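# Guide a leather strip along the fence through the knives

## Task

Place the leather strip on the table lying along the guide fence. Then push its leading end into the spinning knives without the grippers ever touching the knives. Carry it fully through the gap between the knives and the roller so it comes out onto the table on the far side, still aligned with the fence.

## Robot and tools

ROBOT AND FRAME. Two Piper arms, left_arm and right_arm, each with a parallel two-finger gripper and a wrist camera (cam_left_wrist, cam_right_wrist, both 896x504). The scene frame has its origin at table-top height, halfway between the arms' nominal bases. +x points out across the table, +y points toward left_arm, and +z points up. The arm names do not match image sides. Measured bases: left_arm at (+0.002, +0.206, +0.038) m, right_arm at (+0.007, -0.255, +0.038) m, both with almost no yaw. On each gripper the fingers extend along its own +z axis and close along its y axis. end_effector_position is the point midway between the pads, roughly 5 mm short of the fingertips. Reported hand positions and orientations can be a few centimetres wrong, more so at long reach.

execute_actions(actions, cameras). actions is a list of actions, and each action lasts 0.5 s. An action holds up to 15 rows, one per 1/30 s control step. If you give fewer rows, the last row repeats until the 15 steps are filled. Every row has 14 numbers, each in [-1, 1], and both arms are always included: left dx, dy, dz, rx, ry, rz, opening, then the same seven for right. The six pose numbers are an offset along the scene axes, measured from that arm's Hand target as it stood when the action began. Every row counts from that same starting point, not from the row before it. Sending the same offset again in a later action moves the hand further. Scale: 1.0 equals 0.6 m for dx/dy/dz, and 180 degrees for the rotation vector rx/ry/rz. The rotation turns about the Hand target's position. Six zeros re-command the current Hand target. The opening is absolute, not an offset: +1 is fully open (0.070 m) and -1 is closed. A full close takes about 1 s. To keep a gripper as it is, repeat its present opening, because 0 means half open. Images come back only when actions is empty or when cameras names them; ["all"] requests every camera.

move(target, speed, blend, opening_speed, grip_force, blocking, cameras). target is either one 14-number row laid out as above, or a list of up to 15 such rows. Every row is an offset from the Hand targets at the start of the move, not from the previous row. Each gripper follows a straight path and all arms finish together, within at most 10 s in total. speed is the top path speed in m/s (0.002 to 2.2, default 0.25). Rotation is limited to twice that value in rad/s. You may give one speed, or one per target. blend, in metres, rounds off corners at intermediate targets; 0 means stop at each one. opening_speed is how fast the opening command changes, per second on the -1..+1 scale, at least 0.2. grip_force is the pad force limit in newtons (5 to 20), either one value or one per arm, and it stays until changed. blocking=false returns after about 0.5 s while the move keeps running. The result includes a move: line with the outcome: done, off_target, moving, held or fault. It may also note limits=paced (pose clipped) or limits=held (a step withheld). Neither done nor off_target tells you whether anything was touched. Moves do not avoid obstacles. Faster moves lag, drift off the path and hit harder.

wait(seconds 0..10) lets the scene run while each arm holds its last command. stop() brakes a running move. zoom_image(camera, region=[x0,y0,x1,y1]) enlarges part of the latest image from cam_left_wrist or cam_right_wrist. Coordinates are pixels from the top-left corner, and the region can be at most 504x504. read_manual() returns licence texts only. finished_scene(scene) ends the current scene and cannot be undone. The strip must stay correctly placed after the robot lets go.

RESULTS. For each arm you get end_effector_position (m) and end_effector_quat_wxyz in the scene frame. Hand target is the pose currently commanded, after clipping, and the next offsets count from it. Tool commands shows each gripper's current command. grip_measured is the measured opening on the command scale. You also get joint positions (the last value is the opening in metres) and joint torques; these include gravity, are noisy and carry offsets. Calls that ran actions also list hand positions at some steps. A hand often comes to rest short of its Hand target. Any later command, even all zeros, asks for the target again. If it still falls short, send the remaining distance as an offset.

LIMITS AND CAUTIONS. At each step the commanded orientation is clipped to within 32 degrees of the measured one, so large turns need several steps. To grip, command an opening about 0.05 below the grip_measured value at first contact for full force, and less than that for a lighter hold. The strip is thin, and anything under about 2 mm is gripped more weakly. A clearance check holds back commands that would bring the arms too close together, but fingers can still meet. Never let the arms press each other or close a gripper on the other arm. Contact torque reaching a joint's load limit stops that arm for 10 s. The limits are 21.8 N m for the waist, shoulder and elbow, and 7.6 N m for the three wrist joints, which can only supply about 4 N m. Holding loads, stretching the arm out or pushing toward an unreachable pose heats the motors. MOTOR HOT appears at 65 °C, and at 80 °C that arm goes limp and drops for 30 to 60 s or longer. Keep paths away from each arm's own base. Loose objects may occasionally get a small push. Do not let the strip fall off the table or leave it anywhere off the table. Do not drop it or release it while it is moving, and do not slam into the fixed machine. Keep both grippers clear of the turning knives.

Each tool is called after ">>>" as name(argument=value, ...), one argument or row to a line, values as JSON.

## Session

>>> execute_actions(
  actions=[],
)

Scene clock: 0.00 s.
left_arm: end_effector_position=(+0.2555, +0.5766, +0.2640) grip_measured=+0.99 end_effector_quat_wxyz=(+0.493, -0.240, +0.805, +0.227) | right_arm: end_effector_position=(+0.1863, -0.4877, +0.2967) grip_measured=+0.98 end_effector_quat_wxyz=(+0.170, +0.122, +0.954, -0.213)
Joint positions: left_arm=[1.214 1.516 -0.973 -1.555 0.402 1.887 0.07] | right_arm=[-0.853 1.191 -1.206 -0.105 1.13 -0.57 0.069]
Joint torques (N m): no reading
Hand target: left_arm +0.2555, +0.5766, +0.2640; +0.493, -0.240, +0.805, +0.227 | right_arm +0.1863, -0.4877, +0.2967; +0.170, +0.122, +0.954, -0.213
Tool commands: left_gripper/opening=+1.0 right_gripper/opening=+1.0

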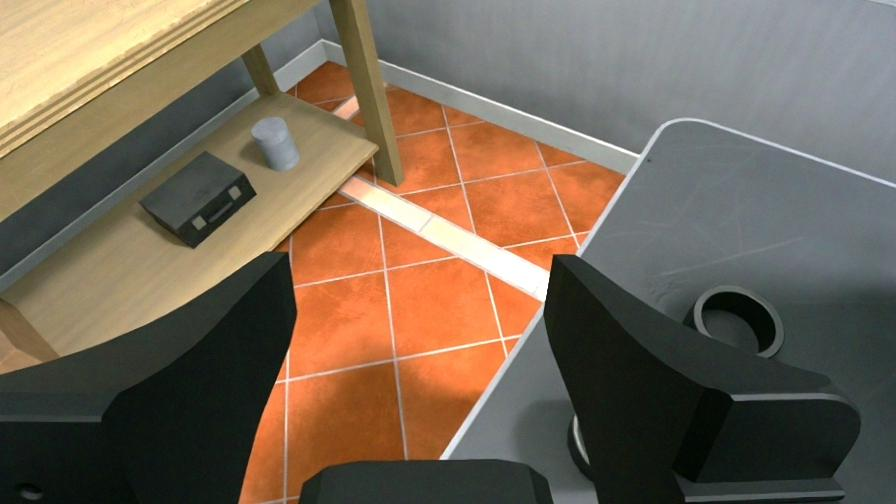

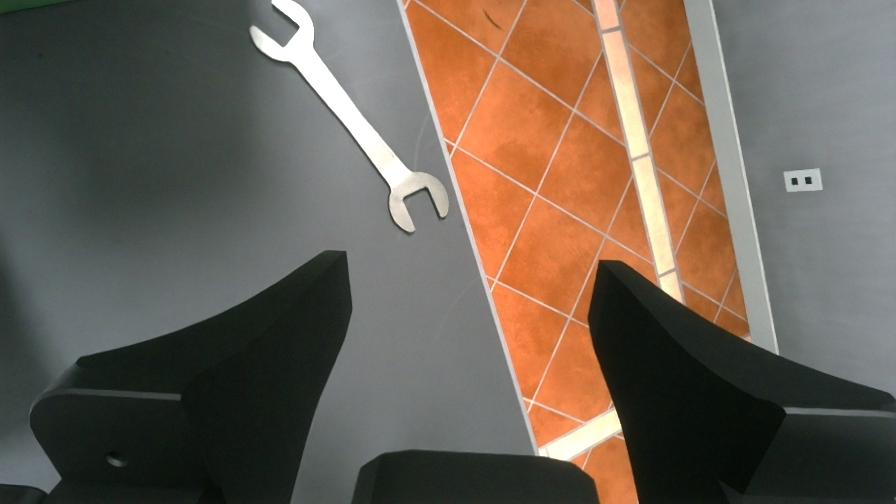

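>>> move(
  target=[0.1075,-0.8277,0.1933,-0.0704,0.1972,-0.3062,-1, 0.1062,0.4462,0.2055,0.081,-0.2164,0.1392,-1],
  cameras=["all"],
  speed=0.25,
)

Scene clock: 3.57 s.
left_arm: end_effector_position=(+0.3200, +0.0797, +0.3798) grip_measured=-1.00 end_effector_quat_wxyz=(+0.335, +0.175, +0.923, -0.065) | right_arm: end_effector_position=(+0.2498, -0.2200, +0.4207) grip_measured=-1.00 end_effector_quat_wxyz=(+0.501, +0.000, +0.866, +0.000)
Joint positions: left_arm=[-0.329 1.335 -1.59 0.001 1.216 -0.004 0] | right_arm=[0.598 0.864 -1.232 -0.578 1.138 0.602 0]
Joint torques (N m): left_arm=[0.6 -6.21 -3.12 0.09 -0.43 0.06] | right_arm=[-0.03 1.96 -2.62 -0.39 -0.37 0.05]
Hand target: left_arm +0.3200, +0.0800, +0.3800; +0.254, +0.180, +0.949, -0.048 | right_arm +0.2500, -0.2199, +0.4200; +0.500, +0.000, +0.866, +0.000
Off the commanded pose: left_arm 0.000 m, 10 deg | right_arm 0.001 m, 0 deg.
joint sent to its limit (left arm) — joint 5 (wrist pitch), upper limit. The joint targets are off in orientation, not in position.
move: off_target (left_arm)

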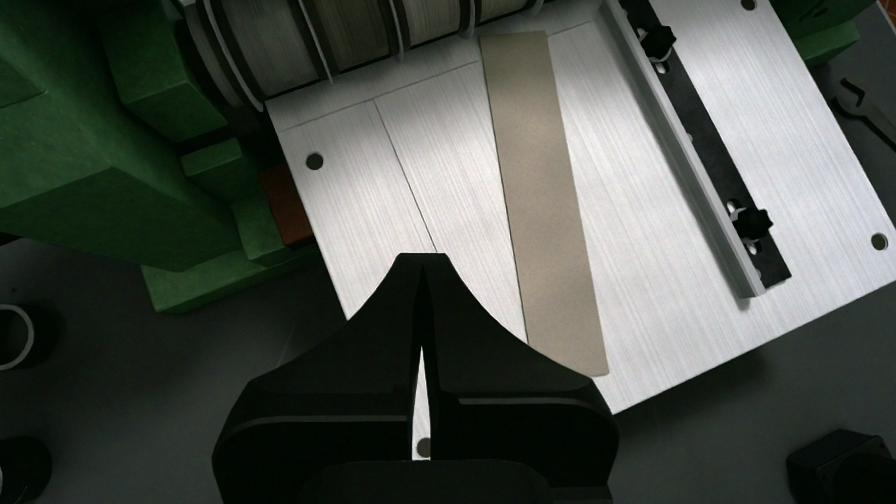

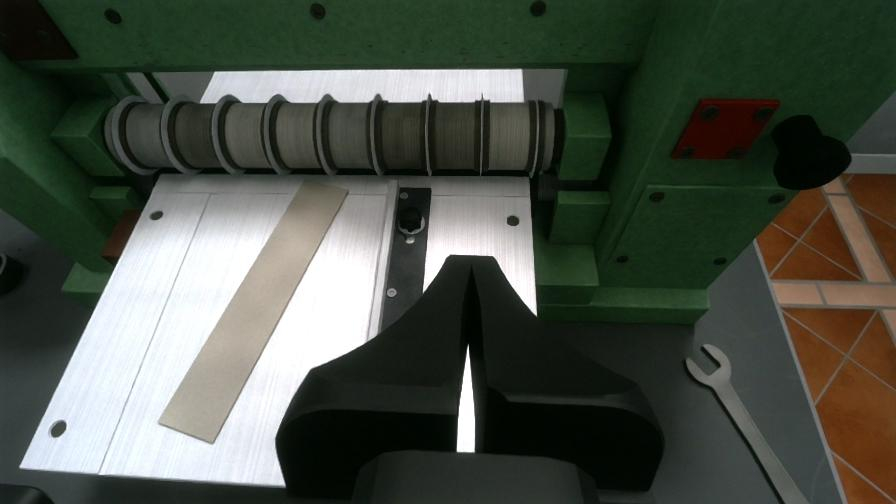

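>>> zoom_image(
  camera="cam_right_wrist",
  region=[120, 160, 360, 310],
)

>>> zoom_image(
  camera="cam_right_wrist",
  region=[0, 350, 240, 500],
)

>>> zoom_image(
  camera="cam_right_wrist",
  region=[330, 160, 570, 310],
)

>>> zoom_image(
  camera="cam_left_wrist",
  region=[440, 0, 680, 150],
)

>>> zoom_image(
  camera="cam_left_wrist",
  region=[490, 250, 810, 430],
)

Scaled by 2.100.

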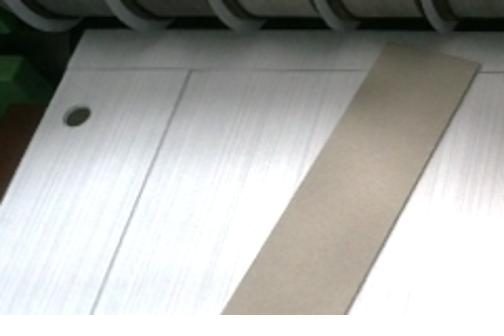

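Scaled by 2.100.

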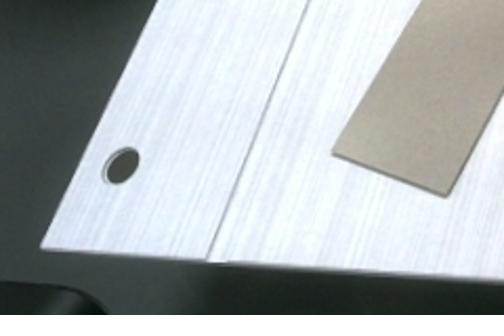

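Scaled by 2.100.

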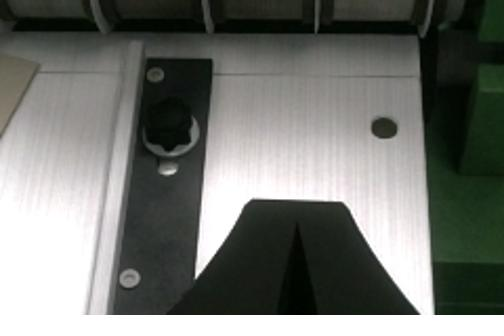

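Scaled by 2.100.

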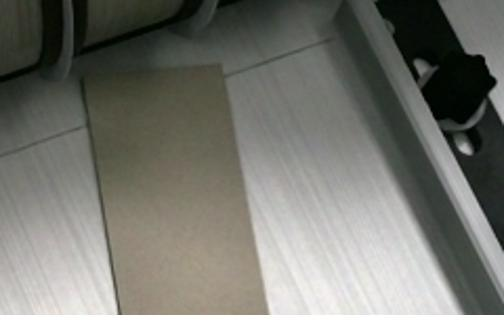

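Scaled by 1.575.

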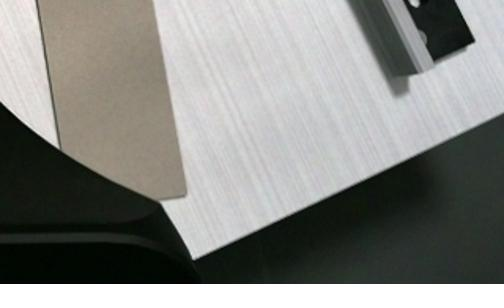

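>>> move(
  target=[
    [0.025,-0.0583,-0.2917,0.0157,0.0824,0.1188,-1, 0,0,0,0,0,0,-1],
    [0.025,-0.0583,-0.3192,0.0157,0.0824,0.1188,-1, 0,0,0,0,0,0,-1],
  ],
  cameras=["all"],
  speed=[0.2,0.04],
)

Scene clock: 9.93 s.
left_arm: end_effector_position=(+0.3350, +0.0451, +0.1881) grip_measured=-1.00 end_effector_quat_wxyz=(+0.130, +0.000, +0.991, +0.000) | right_arm: end_effector_position=(+0.2499, -0.2200, +0.4203) grip_measured=-1.00 end_effector_quat_wxyz=(+0.501, +0.000, +0.866, +0.000)
Joint positions: left_arm=[-0.479 1.685 -1.369 0.146 1.12 -0.578 0] | right_arm=[0.598 0.864 -1.231 -0.578 1.138 0.602 0]
Joint torques (N m): left_arm=[-0.13 -8.73 -4.1 0.28 -0.15 -0.17] | right_arm=[-0.68 2.02 -2.62 -0.3 -0.55 0.02]
Hand target: left_arm +0.3350, +0.0450, +0.1884; +0.131, +0.000, +0.991, +0.000 | right_arm +0.2500, -0.2199, +0.4200; +0.500, +0.000, +0.866, +0.000
Off the commanded pose: left_arm 0.000 m, 0 deg | right_arm 0.000 m, 0 deg.
move: done

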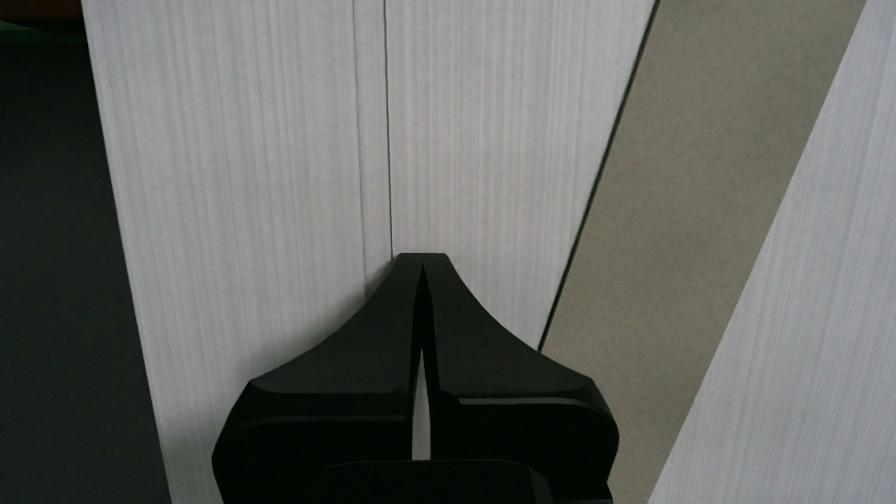

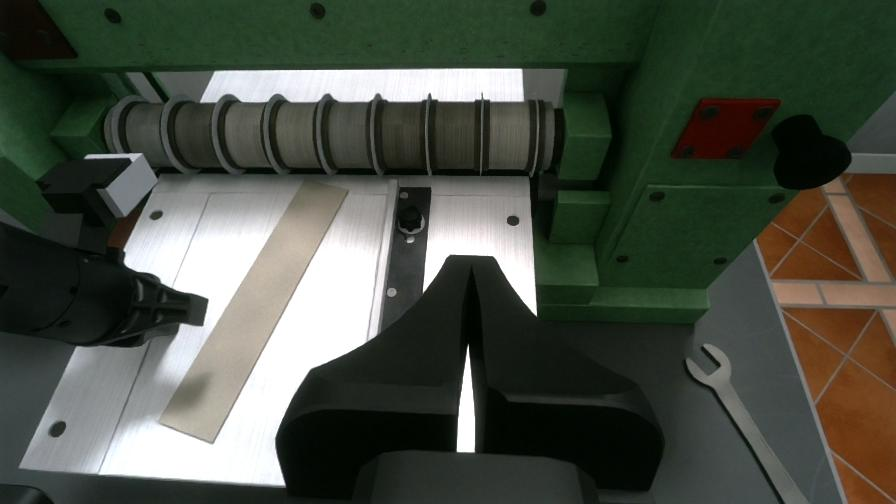

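>>> move(
  target=[
    [0,0,-0.0027,0,0,0,-1, 0,0,0,0,0,0,-1],
    [0,-0.1083,-0.0027,0,0,0,-1, 0,0,0,0,0,0,-1],
  ],
  cameras=["all"],
  speed=[0.03,0.06],
)

Scene clock: 12.03 s.
left_arm: end_effector_position=(+0.3351, -0.0204, +0.1872) grip_measured=-1.00 end_effector_quat_wxyz=(+0.131, -0.001, +0.991, -0.001) | right_arm: end_effector_position=(+0.2499, -0.2200, +0.4203) grip_measured=-1.00 end_effector_quat_wxyz=(+0.501, +0.000, +0.866, +0.000)
Joint positions: left_arm=[-0.638 1.818 -1.546 0.178 1.186 -0.739 0] | right_arm=[0.598 0.864 -1.231 -0.578 1.138 0.602 0]
Joint torques (N m): left_arm=[-0.49 -4.66 -0.61 -0.78 -0.59 0.08] | right_arm=[-0.58 2.08 -2.55 -0.29 -0.56 0.04]
Hand target: left_arm +0.3350, -0.0200, +0.1868; +0.131, +0.000, +0.991, +0.000 | right_arm +0.2500, -0.2199, +0.4200; +0.500, +0.000, +0.866, +0.000
Off the commanded pose: left_arm 0.001 m, 0 deg | right_arm 0.000 m, 0 deg.
move: done

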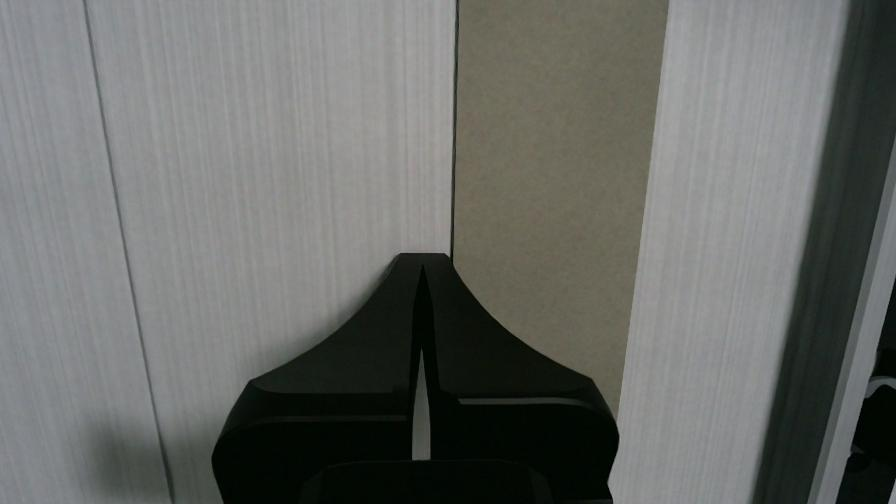

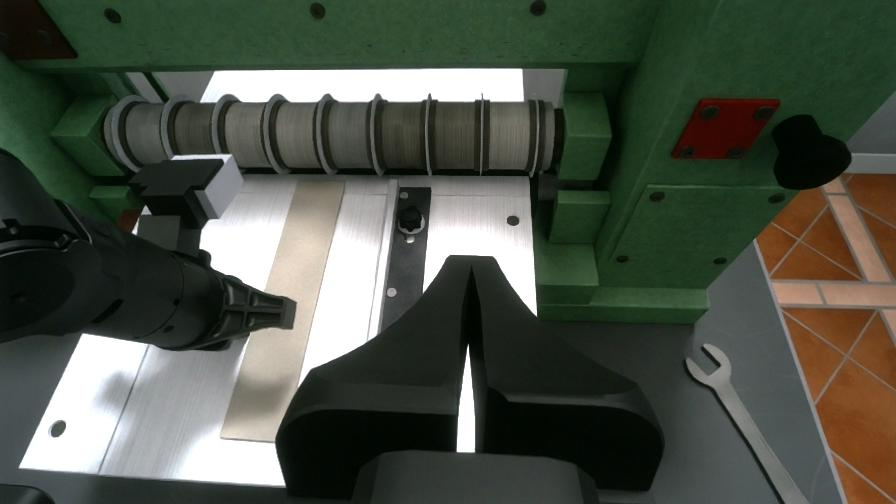

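>>> move(
  target=[
    [0,0.025,0.01,0,0,0,-1, 0,0,0,0,0,0,-1],
    [0.0833,0.0333,0.01,0,-0.0444,0.0133,-1, 0,0,0,0,0,0,-1],
    [0.0833,0.0333,0.002,0,-0.0444,0.0133,-1, 0,0,0,0,0,0,-1],
    [0.0833,-0.0633,0.002,0,-0.0444,0.0133,-1, 0,0,0,0,0,0,-1],
  ],
  cameras=["all"],
  speed=[0.08,0.08,0.03,0.06],
)

>>> zoom_image(
  camera="cam_left_wrist",
  region=[430, 0, 830, 270],
)

Scene clock: 15.97 s.
left_arm: end_effector_position=(+0.3852, -0.0583, +0.1887) grip_measured=-1.00 end_effector_quat_wxyz=(+0.200, -0.021, +0.980, +0.002) | right_arm: end_effector_position=(+0.2499, -0.2200, +0.4203) grip_measured=-1.00 end_effector_quat_wxyz=(+0.501, +0.000, +0.866, +0.000)
Joint positions: left_arm=[-0.684 1.981 -1.757 0.302 1.154 -0.861 0] | right_arm=[0.598 0.864 -1.231 -0.578 1.138 0.602 0]
Joint torques (N m): left_arm=[-0.9 -4.26 0.51 -1.25 -0.59 -0.04] | right_arm=[-0.49 1.91 -2.52 -0.32 -0.56 0.03]
Hand target: left_arm +0.3850, -0.0579, +0.1880; +0.199, -0.021, +0.980, +0.003 | right_arm +0.2500, -0.2199, +0.4200; +0.500, +0.000, +0.866, +0.000
Off the commanded pose: left_arm 0.001 m, 0 deg | right_arm 0.000 m, 0 deg.
move: done

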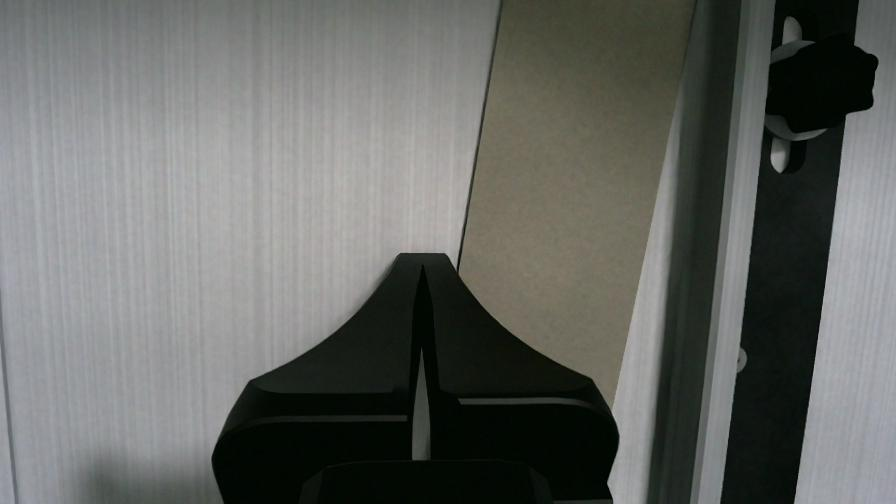

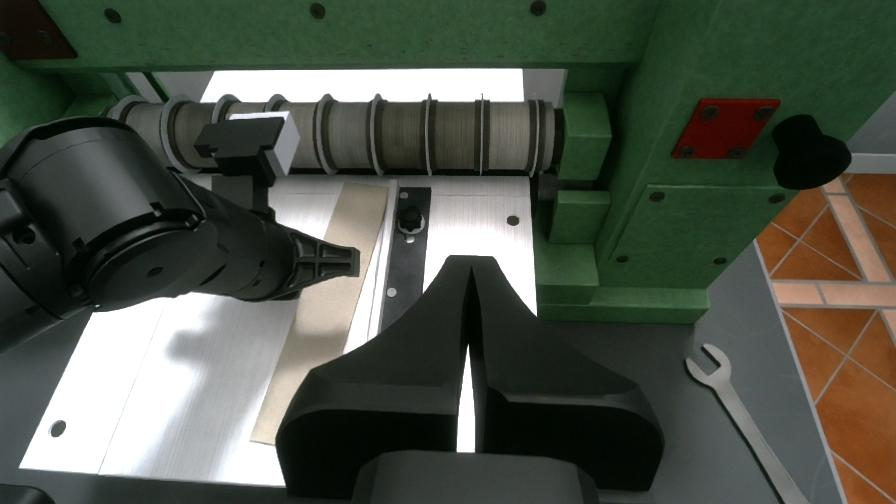

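Scaled by 1.260.

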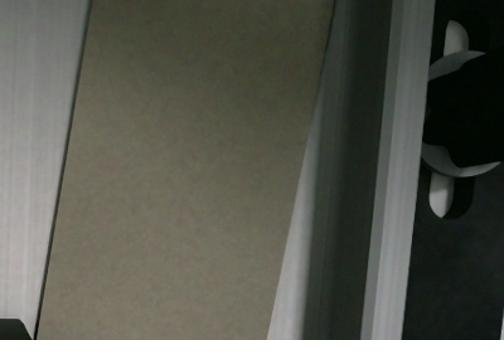

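>>> move(
  target=[0,-0.0133,0,0,0,0,-1, 0,0,0,0,0,0,-1],
  cameras=["all"],
  speed=0.04,
)

>>> zoom_image(
  camera="cam_left_wrist",
  region=[430, 0, 830, 270],
)

Scene clock: 16.90 s.
left_arm: end_effector_position=(+0.3855, -0.0656, +0.1886) grip_measured=-1.00 end_effector_quat_wxyz=(+0.200, -0.021, +0.980, +0.002) | right_arm: end_effector_position=(+0.2499, -0.2200, +0.4203) grip_measured=-1.00 end_effector_quat_wxyz=(+0.501, +0.000, +0.866, +0.000)
Joint positions: left_arm=[-0.697 2.002 -1.791 0.305 1.17 -0.871 0] | right_arm=[0.598 0.864 -1.231 -0.578 1.138 0.602 0]
Joint torques (N m): left_arm=[-1.91 -0.4 0.21 -1.72 -0.63 -0.23] | right_arm=[-0.6 2.06 -2.52 -0.32 -0.55 0.06]
Hand target: left_arm +0.3850, -0.0659, +0.1880; +0.199, -0.021, +0.980, +0.003 | right_arm +0.2500, -0.2199, +0.4200; +0.500, +0.000, +0.866, +0.000
Off the commanded pose: left_arm 0.001 m, 0 deg | right_arm 0.000 m, 0 deg.
move: done

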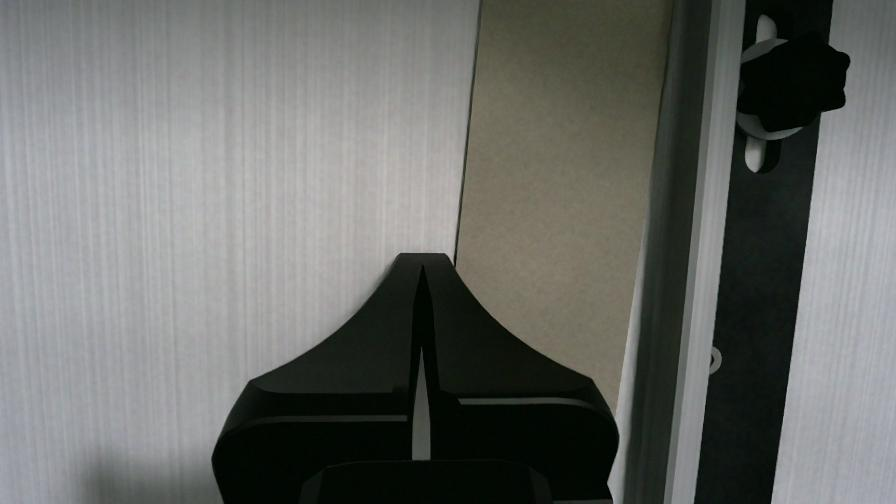

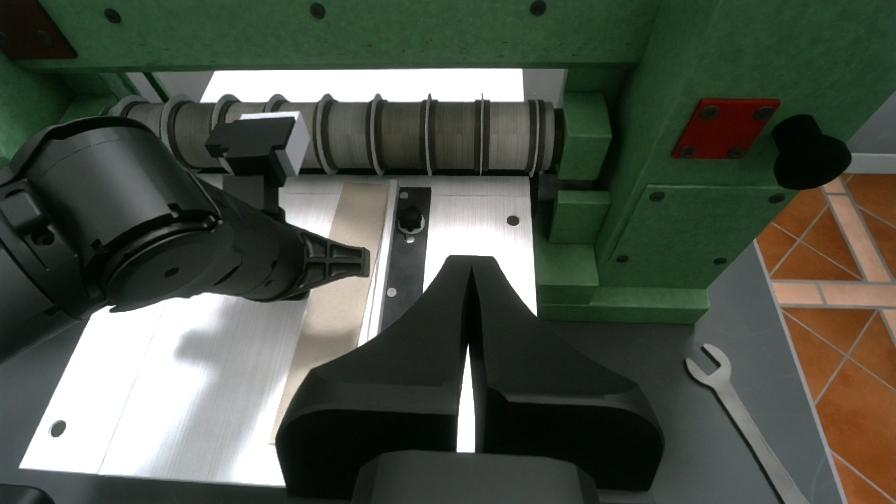

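Scaled by 1.260.

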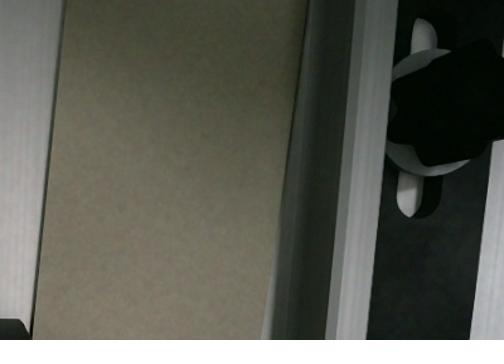

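>>> move(
  target=[0,-0.0067,0,0,0,0,-1, 0,0,0,0,0,0,-1],
  cameras=["cam_left_wrist"],
  speed=0.03,
)

>>> zoom_image(
  camera="cam_left_wrist",
  region=[430, 0, 830, 270],
)

Scene clock: 17.73 s.
left_arm: end_effector_position=(+0.3850, -0.0699, +0.1884) grip_measured=-1.00 end_effector_quat_wxyz=(+0.200, -0.021, +0.980, +0.003) | right_arm: end_effector_position=(+0.2499, -0.2200, +0.4203) grip_measured=-1.00 end_effector_quat_wxyz=(+0.501, +0.000, +0.866, +0.000)
Joint positions: left_arm=[-0.706 2.013 -1.808 0.306 1.179 -0.876 0] | right_arm=[0.598 0.864 -1.231 -0.578 1.138 0.602 0]
Joint torques (N m): left_arm=[-2.19 1.47 0.61 -2.02 -0.64 -0.26] | right_arm=[-0.45 1.82 -2.49 -0.32 -0.54 0.06]
Hand target: left_arm +0.3850, -0.0699, +0.1880; +0.199, -0.021, +0.980, +0.003 | right_arm +0.2500, -0.2199, +0.4200; +0.500, +0.000, +0.866, +0.000
Off the commanded pose: left_arm 0.000 m, 0 deg | right_arm 0.000 m, 0 deg.
move: done
Images, in order (width x height): cam_left_wrist 896x504.

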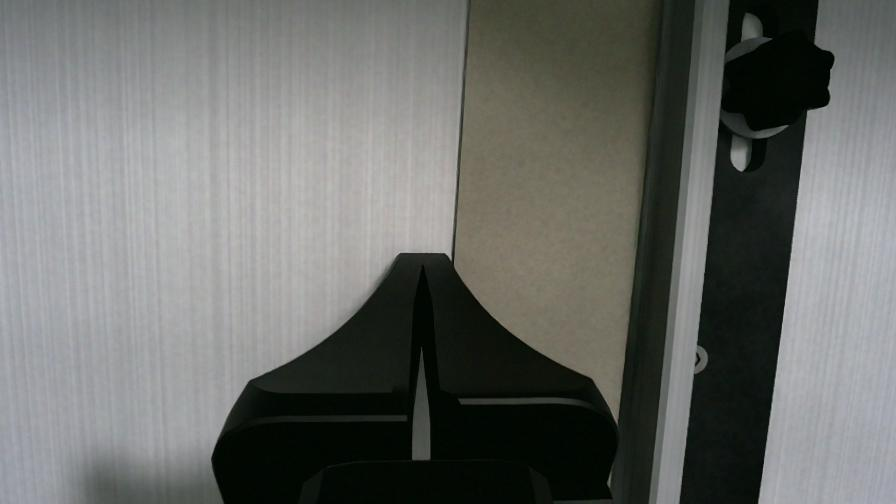

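Scaled by 1.260.

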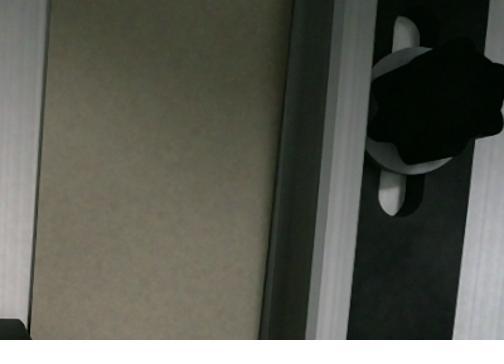

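>>> move(
  target=[0,-0.0033,0,0,0,0,-1, 0,0,0,0,0,0,-1],
  cameras=["all"],
  speed=0.02,
)

>>> zoom_image(
  camera="cam_left_wrist",
  region=[430, 0, 830, 270],
)

>>> zoom_image(
  camera="cam_right_wrist",
  region=[240, 160, 440, 360],
)

Scene clock: 18.90 s.
left_arm: end_effector_position=(+0.3853, -0.0719, +0.1884) grip_measured=-1.00 end_effector_quat_wxyz=(+0.200, -0.021, +0.980, +0.002) | right_arm: end_effector_position=(+0.2499, -0.2200, +0.4203) grip_measured=-1.00 end_effector_quat_wxyz=(+0.501, +0.000, +0.866, +0.000)
Joint positions: left_arm=[-0.709 2.019 -1.817 0.306 1.182 -0.879 0] | right_arm=[0.598 0.864 -1.231 -0.578 1.138 0.602 0]
Joint torques (N m): left_arm=[-2.36 2.75 1.14 -2.38 -0.61 -0.28] | right_arm=[-0.57 1.99 -2.59 -0.32 -0.55 0.04]
Hand target: left_arm +0.3850, -0.0719, +0.1880; +0.199, -0.021, +0.980, +0.003 | right_arm +0.2500, -0.2199, +0.4200; +0.500, +0.000, +0.866, +0.000
Off the commanded pose: left_arm 0.000 m, 0 deg | right_arm 0.000 m, 0 deg.
move: done

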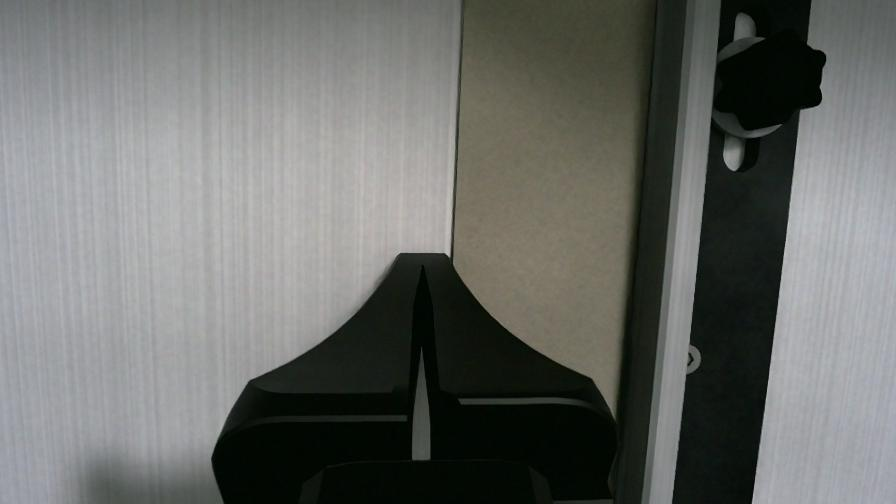

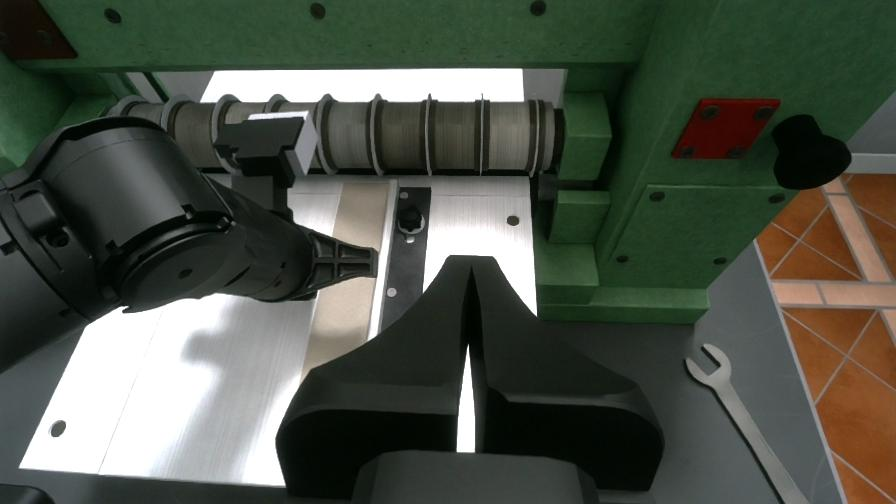

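Scaled by 1.260.

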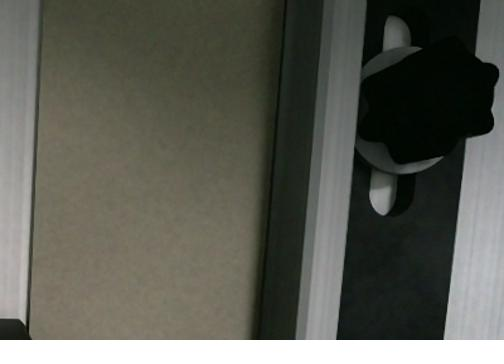

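Scaled by 2.520.

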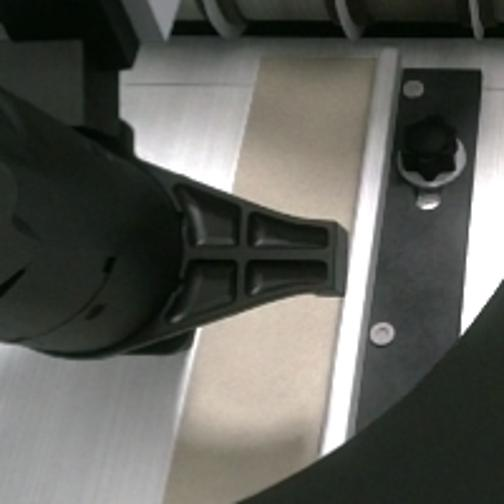

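>>> zoom_image(
  camera="cam_left_wrist",
  region=[630, 0, 730, 60],
)

>>> zoom_image(
  camera="cam_left_wrist",
  region=[600, 300, 700, 400],
)

>>> zoom_image(
  camera="cam_left_wrist",
  region=[600, 150, 700, 250],
)

Scaled by 5.040.

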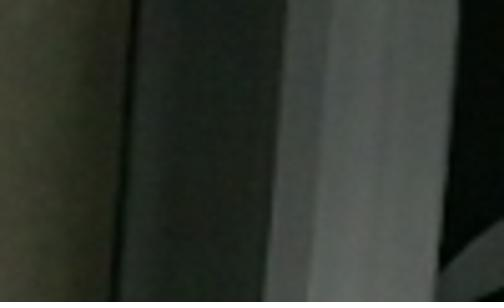

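Scaled by 5.040.

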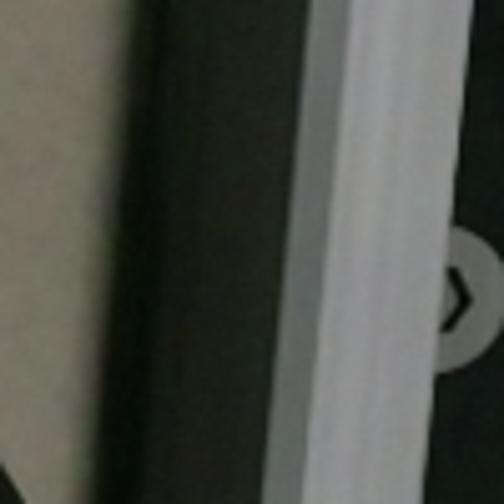

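Scaled by 5.040.

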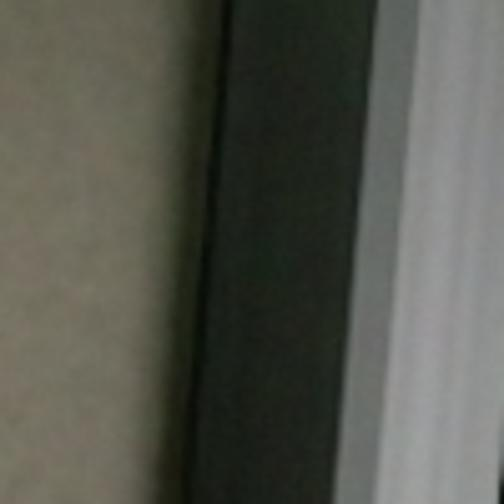

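>>> move(
  target=[0,-0.003,0,0,0,0,-1, 0,0,0,0,0,0,-1],
  cameras=["cam_left_wrist"],
  speed=0.02,
)

>>> zoom_image(
  camera="cam_left_wrist",
  region=[600, 300, 700, 400],
)

>>> zoom_image(
  camera="cam_left_wrist",
  region=[600, 0, 700, 100],
)

Scene clock: 20.07 s.
left_arm: end_effector_position=(+0.3850, -0.0730, +0.1881) grip_measured=-1.00 end_effector_quat_wxyz=(+0.199, -0.021, +0.980, +0.003) | right_arm: end_effector_position=(+0.2499, -0.2200, +0.4203) grip_measured=-1.00 end_effector_quat_wxyz=(+0.501, +0.000, +0.866, +0.000)
Joint positions: left_arm=[-0.712 2.024 -1.825 0.306 1.189 -0.88 0] | right_arm=[0.598 0.864 -1.231 -0.578 1.138 0.602 0]
Joint torques (N m): left_arm=[-3.34 3.16 0.36 -2.73 -1.54 -0.34] | right_arm=[-0.57 1.92 -2.56 -0.31 -0.53 0.05]
Hand target: left_arm +0.3850, -0.0737, +0.1880; +0.199, -0.021, +0.980, +0.003 | right_arm +0.2500, -0.2199, +0.4200; +0.500, +0.000, +0.866, +0.000
Off the commanded pose: left_arm 0.001 m, 0 deg | right_arm 0.000 m, 0 deg.
move: done
Images, in order (width x height): cam_left_wrist 896x504.

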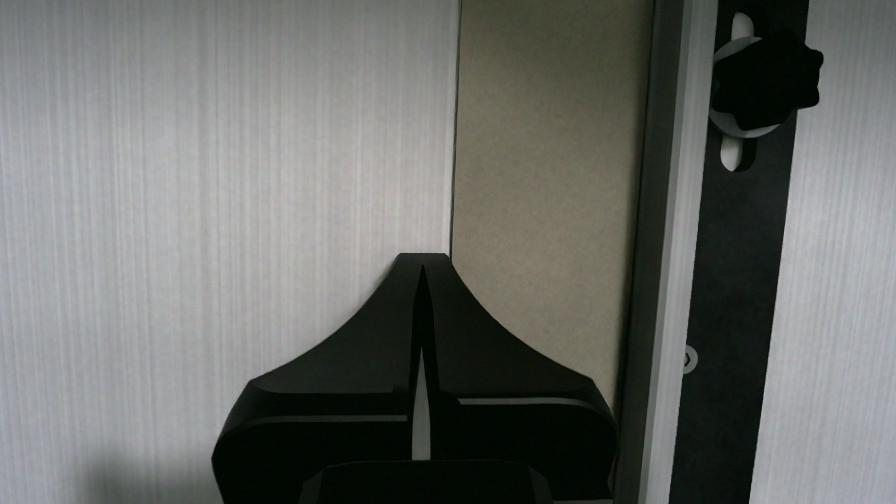

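Scaled by 5.040.

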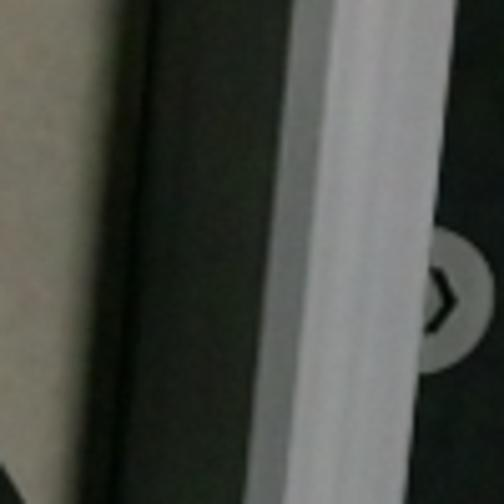

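Scaled by 5.040.

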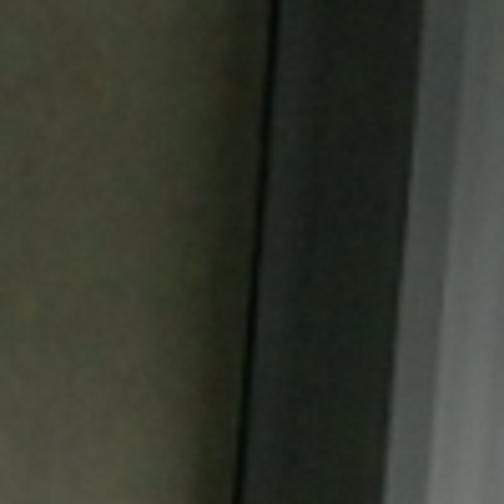

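>>> move(
  target=[
    [0,0.0162,0.0083,0,0,0,-1, -0.0292,0.1,-0.12,-0.0012,0.0555,0.0066,-1],
    [0.075,0.0195,0.0083,0,-0.0278,0,-1, -0.0583,0.2,-0.2833,-0.0023,0.1111,0.0132,-1],
    [0.075,0.0062,0.0022,0,-0.0278,0,-1, -0.0583,0.2,-0.2833,-0.0023,0.1111,0.0132,-1],
  ],
  cameras=["all"],
  speed=[0.15,0.15,0.04],
)

Scene clock: 24.03 s.
left_arm: end_effector_position=(+0.4305, -0.0696, +0.1903) grip_measured=-1.00 end_effector_quat_wxyz=(+0.243, -0.022, +0.970, +0.002) | right_arm: end_effector_position=(+0.2148, -0.0999, +0.2498) grip_measured=-1.00 end_effector_quat_wxyz=(+0.342, -0.020, +0.940, +0.007)
Joint positions: left_arm=[-0.661 2.101 -1.928 0.358 1.134 -0.85 0] | right_arm=[1.147 1.12 -0.895 -0.676 1.177 1.302 0]
Joint torques (N m): left_arm=[-0.4 -10.97 -3.1 0.03 -0.22 -0.14] | right_arm=[-0.59 -3.65 -4.12 -0.79 0.14 0.02]
Hand target: left_arm +0.4300, -0.0700, +0.1893; +0.242, -0.021, +0.970, +0.002 | right_arm +0.2150, -0.0999, +0.2501; +0.342, -0.020, +0.939, +0.007
Off the commanded pose: left_arm 0.001 m, 0 deg | right_arm 0.000 m, 0 deg.
move: done

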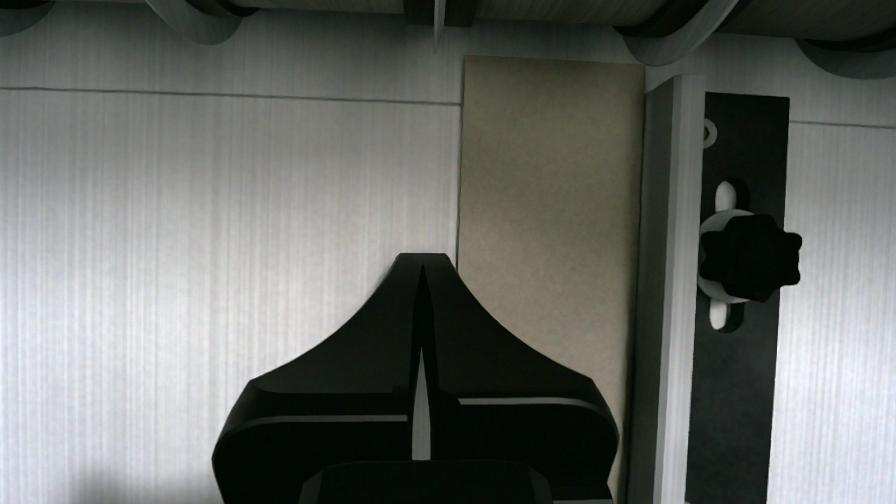

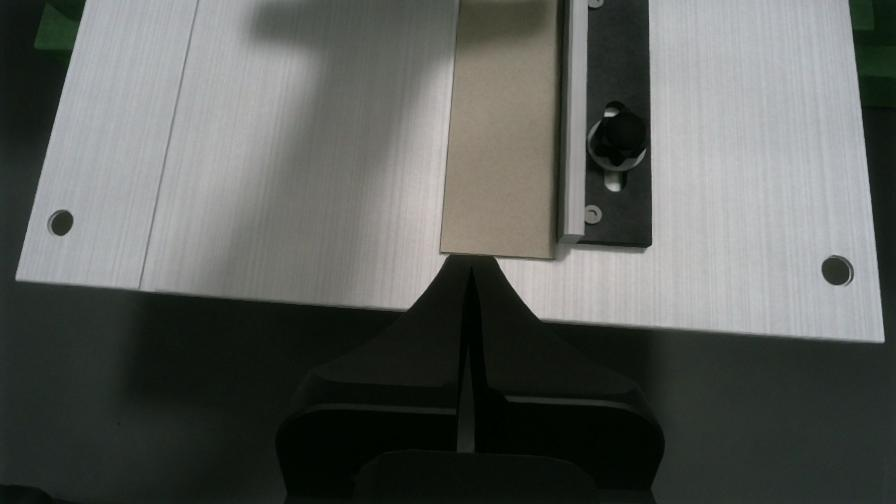

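>>> zoom_image(
  camera="cam_left_wrist",
  region=[580, 40, 740, 200],
)

>>> zoom_image(
  camera="cam_right_wrist",
  region=[430, 100, 630, 290],
)

Scaled by 3.150.

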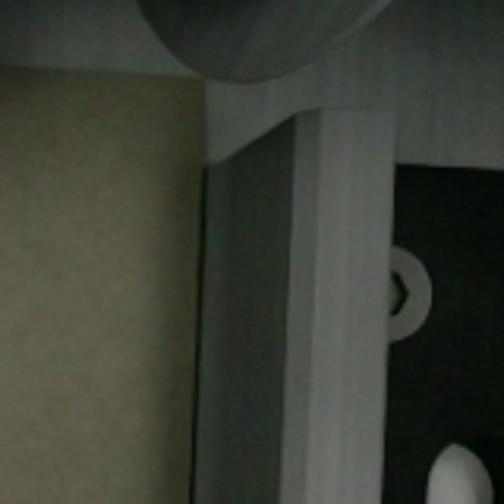

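Scaled by 2.520.

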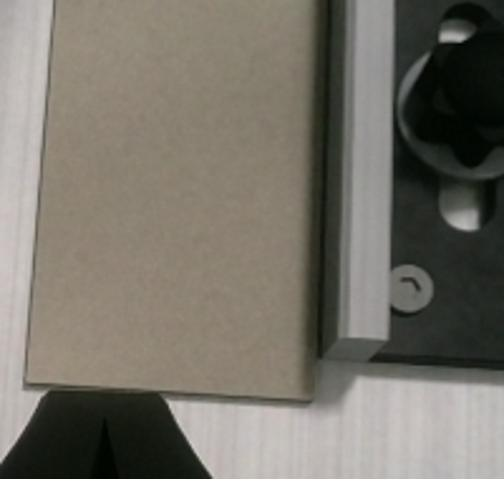

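>>> move(
  target=[
    [0,0,0,0,0,0,-1, 0.0283,-0.011,-0.1,0,0,0,-1],
    [0,0,0,0,0,0,-1, 0.0283,-0.011,-0.1135,0,0,0,-1],
  ],
  cameras=["cam_right_wrist"],
  speed=[0.12,0.03],
)

>>> zoom_image(
  camera="cam_right_wrist",
  region=[400, 180, 640, 330],
)

Scene clock: 26.33 s.
left_arm: end_effector_position=(+0.4305, -0.0696, +0.1903) grip_measured=-1.00 end_effector_quat_wxyz=(+0.243, -0.022, +0.970, +0.002) | right_arm: end_effector_position=(+0.2326, -0.1064, +0.1832) grip_measured=-1.00 end_effector_quat_wxyz=(+0.344, -0.019, +0.939, +0.008)
Joint positions: left_arm=[-0.661 2.101 -1.928 0.358 1.134 -0.85 0] | right_arm=[1.036 1.179 -0.661 -0.781 0.885 1.439 0]
Joint torques (N m): left_arm=[-1.14 -5.16 0.18 -1.06 0.38 -0.12] | right_arm=[0.5 0.19 -1.41 0.07 -0.07 0.02]
Hand target: left_arm +0.4300, -0.0700, +0.1893; +0.242, -0.021, +0.970, +0.002 | right_arm +0.2320, -0.1065, +0.1820; +0.342, -0.020, +0.939, +0.007
Off the commanded pose: left_arm 0.001 m, 0 deg | right_arm 0.001 m, 0 deg.
move: done
Images, in order (width x height): cam_right_wrist 896x504.

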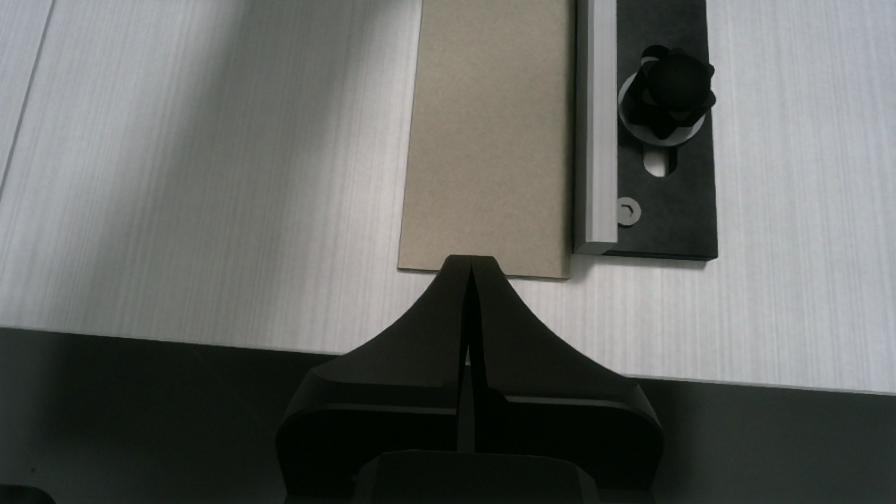

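Scaled by 2.100.

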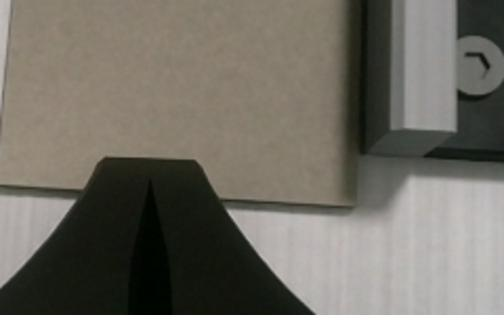

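>>> move(
  target=[0,0,0,0,0,0,-1, 0.05,0.0021,0.001,0,0,0,-1],
  cameras=["all"],
  speed=0.05,
)

Scene clock: 27.40 s.
left_arm: end_effector_position=(+0.4304, -0.0695, +0.1900) grip_measured=-1.00 end_effector_quat_wxyz=(+0.243, -0.021, +0.970, +0.002) | right_arm: end_effector_position=(+0.2623, -0.1053, +0.1824) grip_measured=-1.00 end_effector_quat_wxyz=(+0.342, -0.020, +0.939, +0.006)
Joint positions: left_arm=[-0.661 2.101 -1.927 0.358 1.134 -0.85 0] | right_arm=[0.896 1.25 -0.713 -0.767 0.784 1.33 0]
Joint torques (N m): left_arm=[-1.5 -3.71 0.88 -1.36 0.53 -0.08] | right_arm=[-0.15 -0.07 -1.51 0.11 0.21 0.2]
Hand target: left_arm +0.4300, -0.0700, +0.1893; +0.242, -0.021, +0.970, +0.002 | right_arm +0.2620, -0.1053, +0.1826; +0.342, -0.020, +0.939, +0.007
Off the commanded pose: left_arm 0.001 m, 0 deg | right_arm 0.000 m, 0 deg.
move: done

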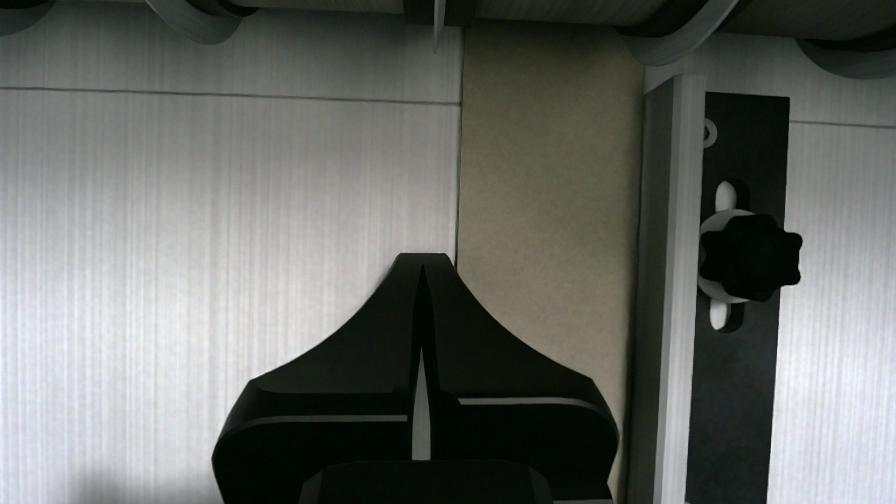

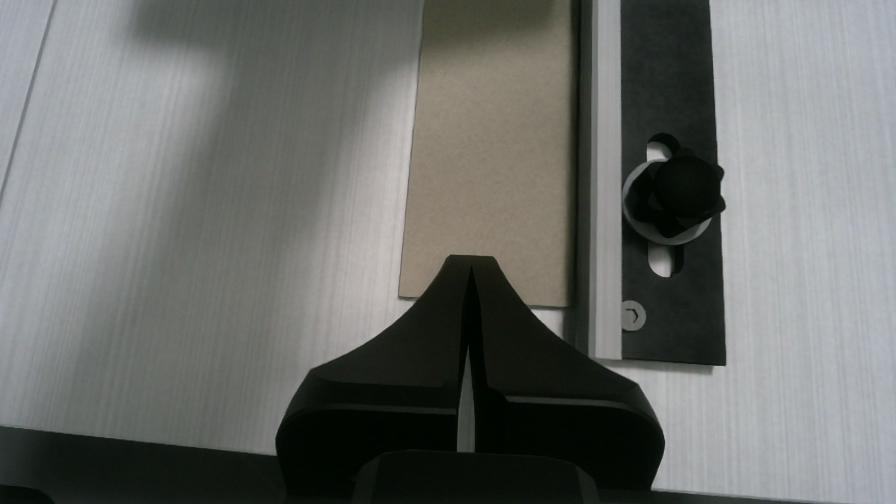

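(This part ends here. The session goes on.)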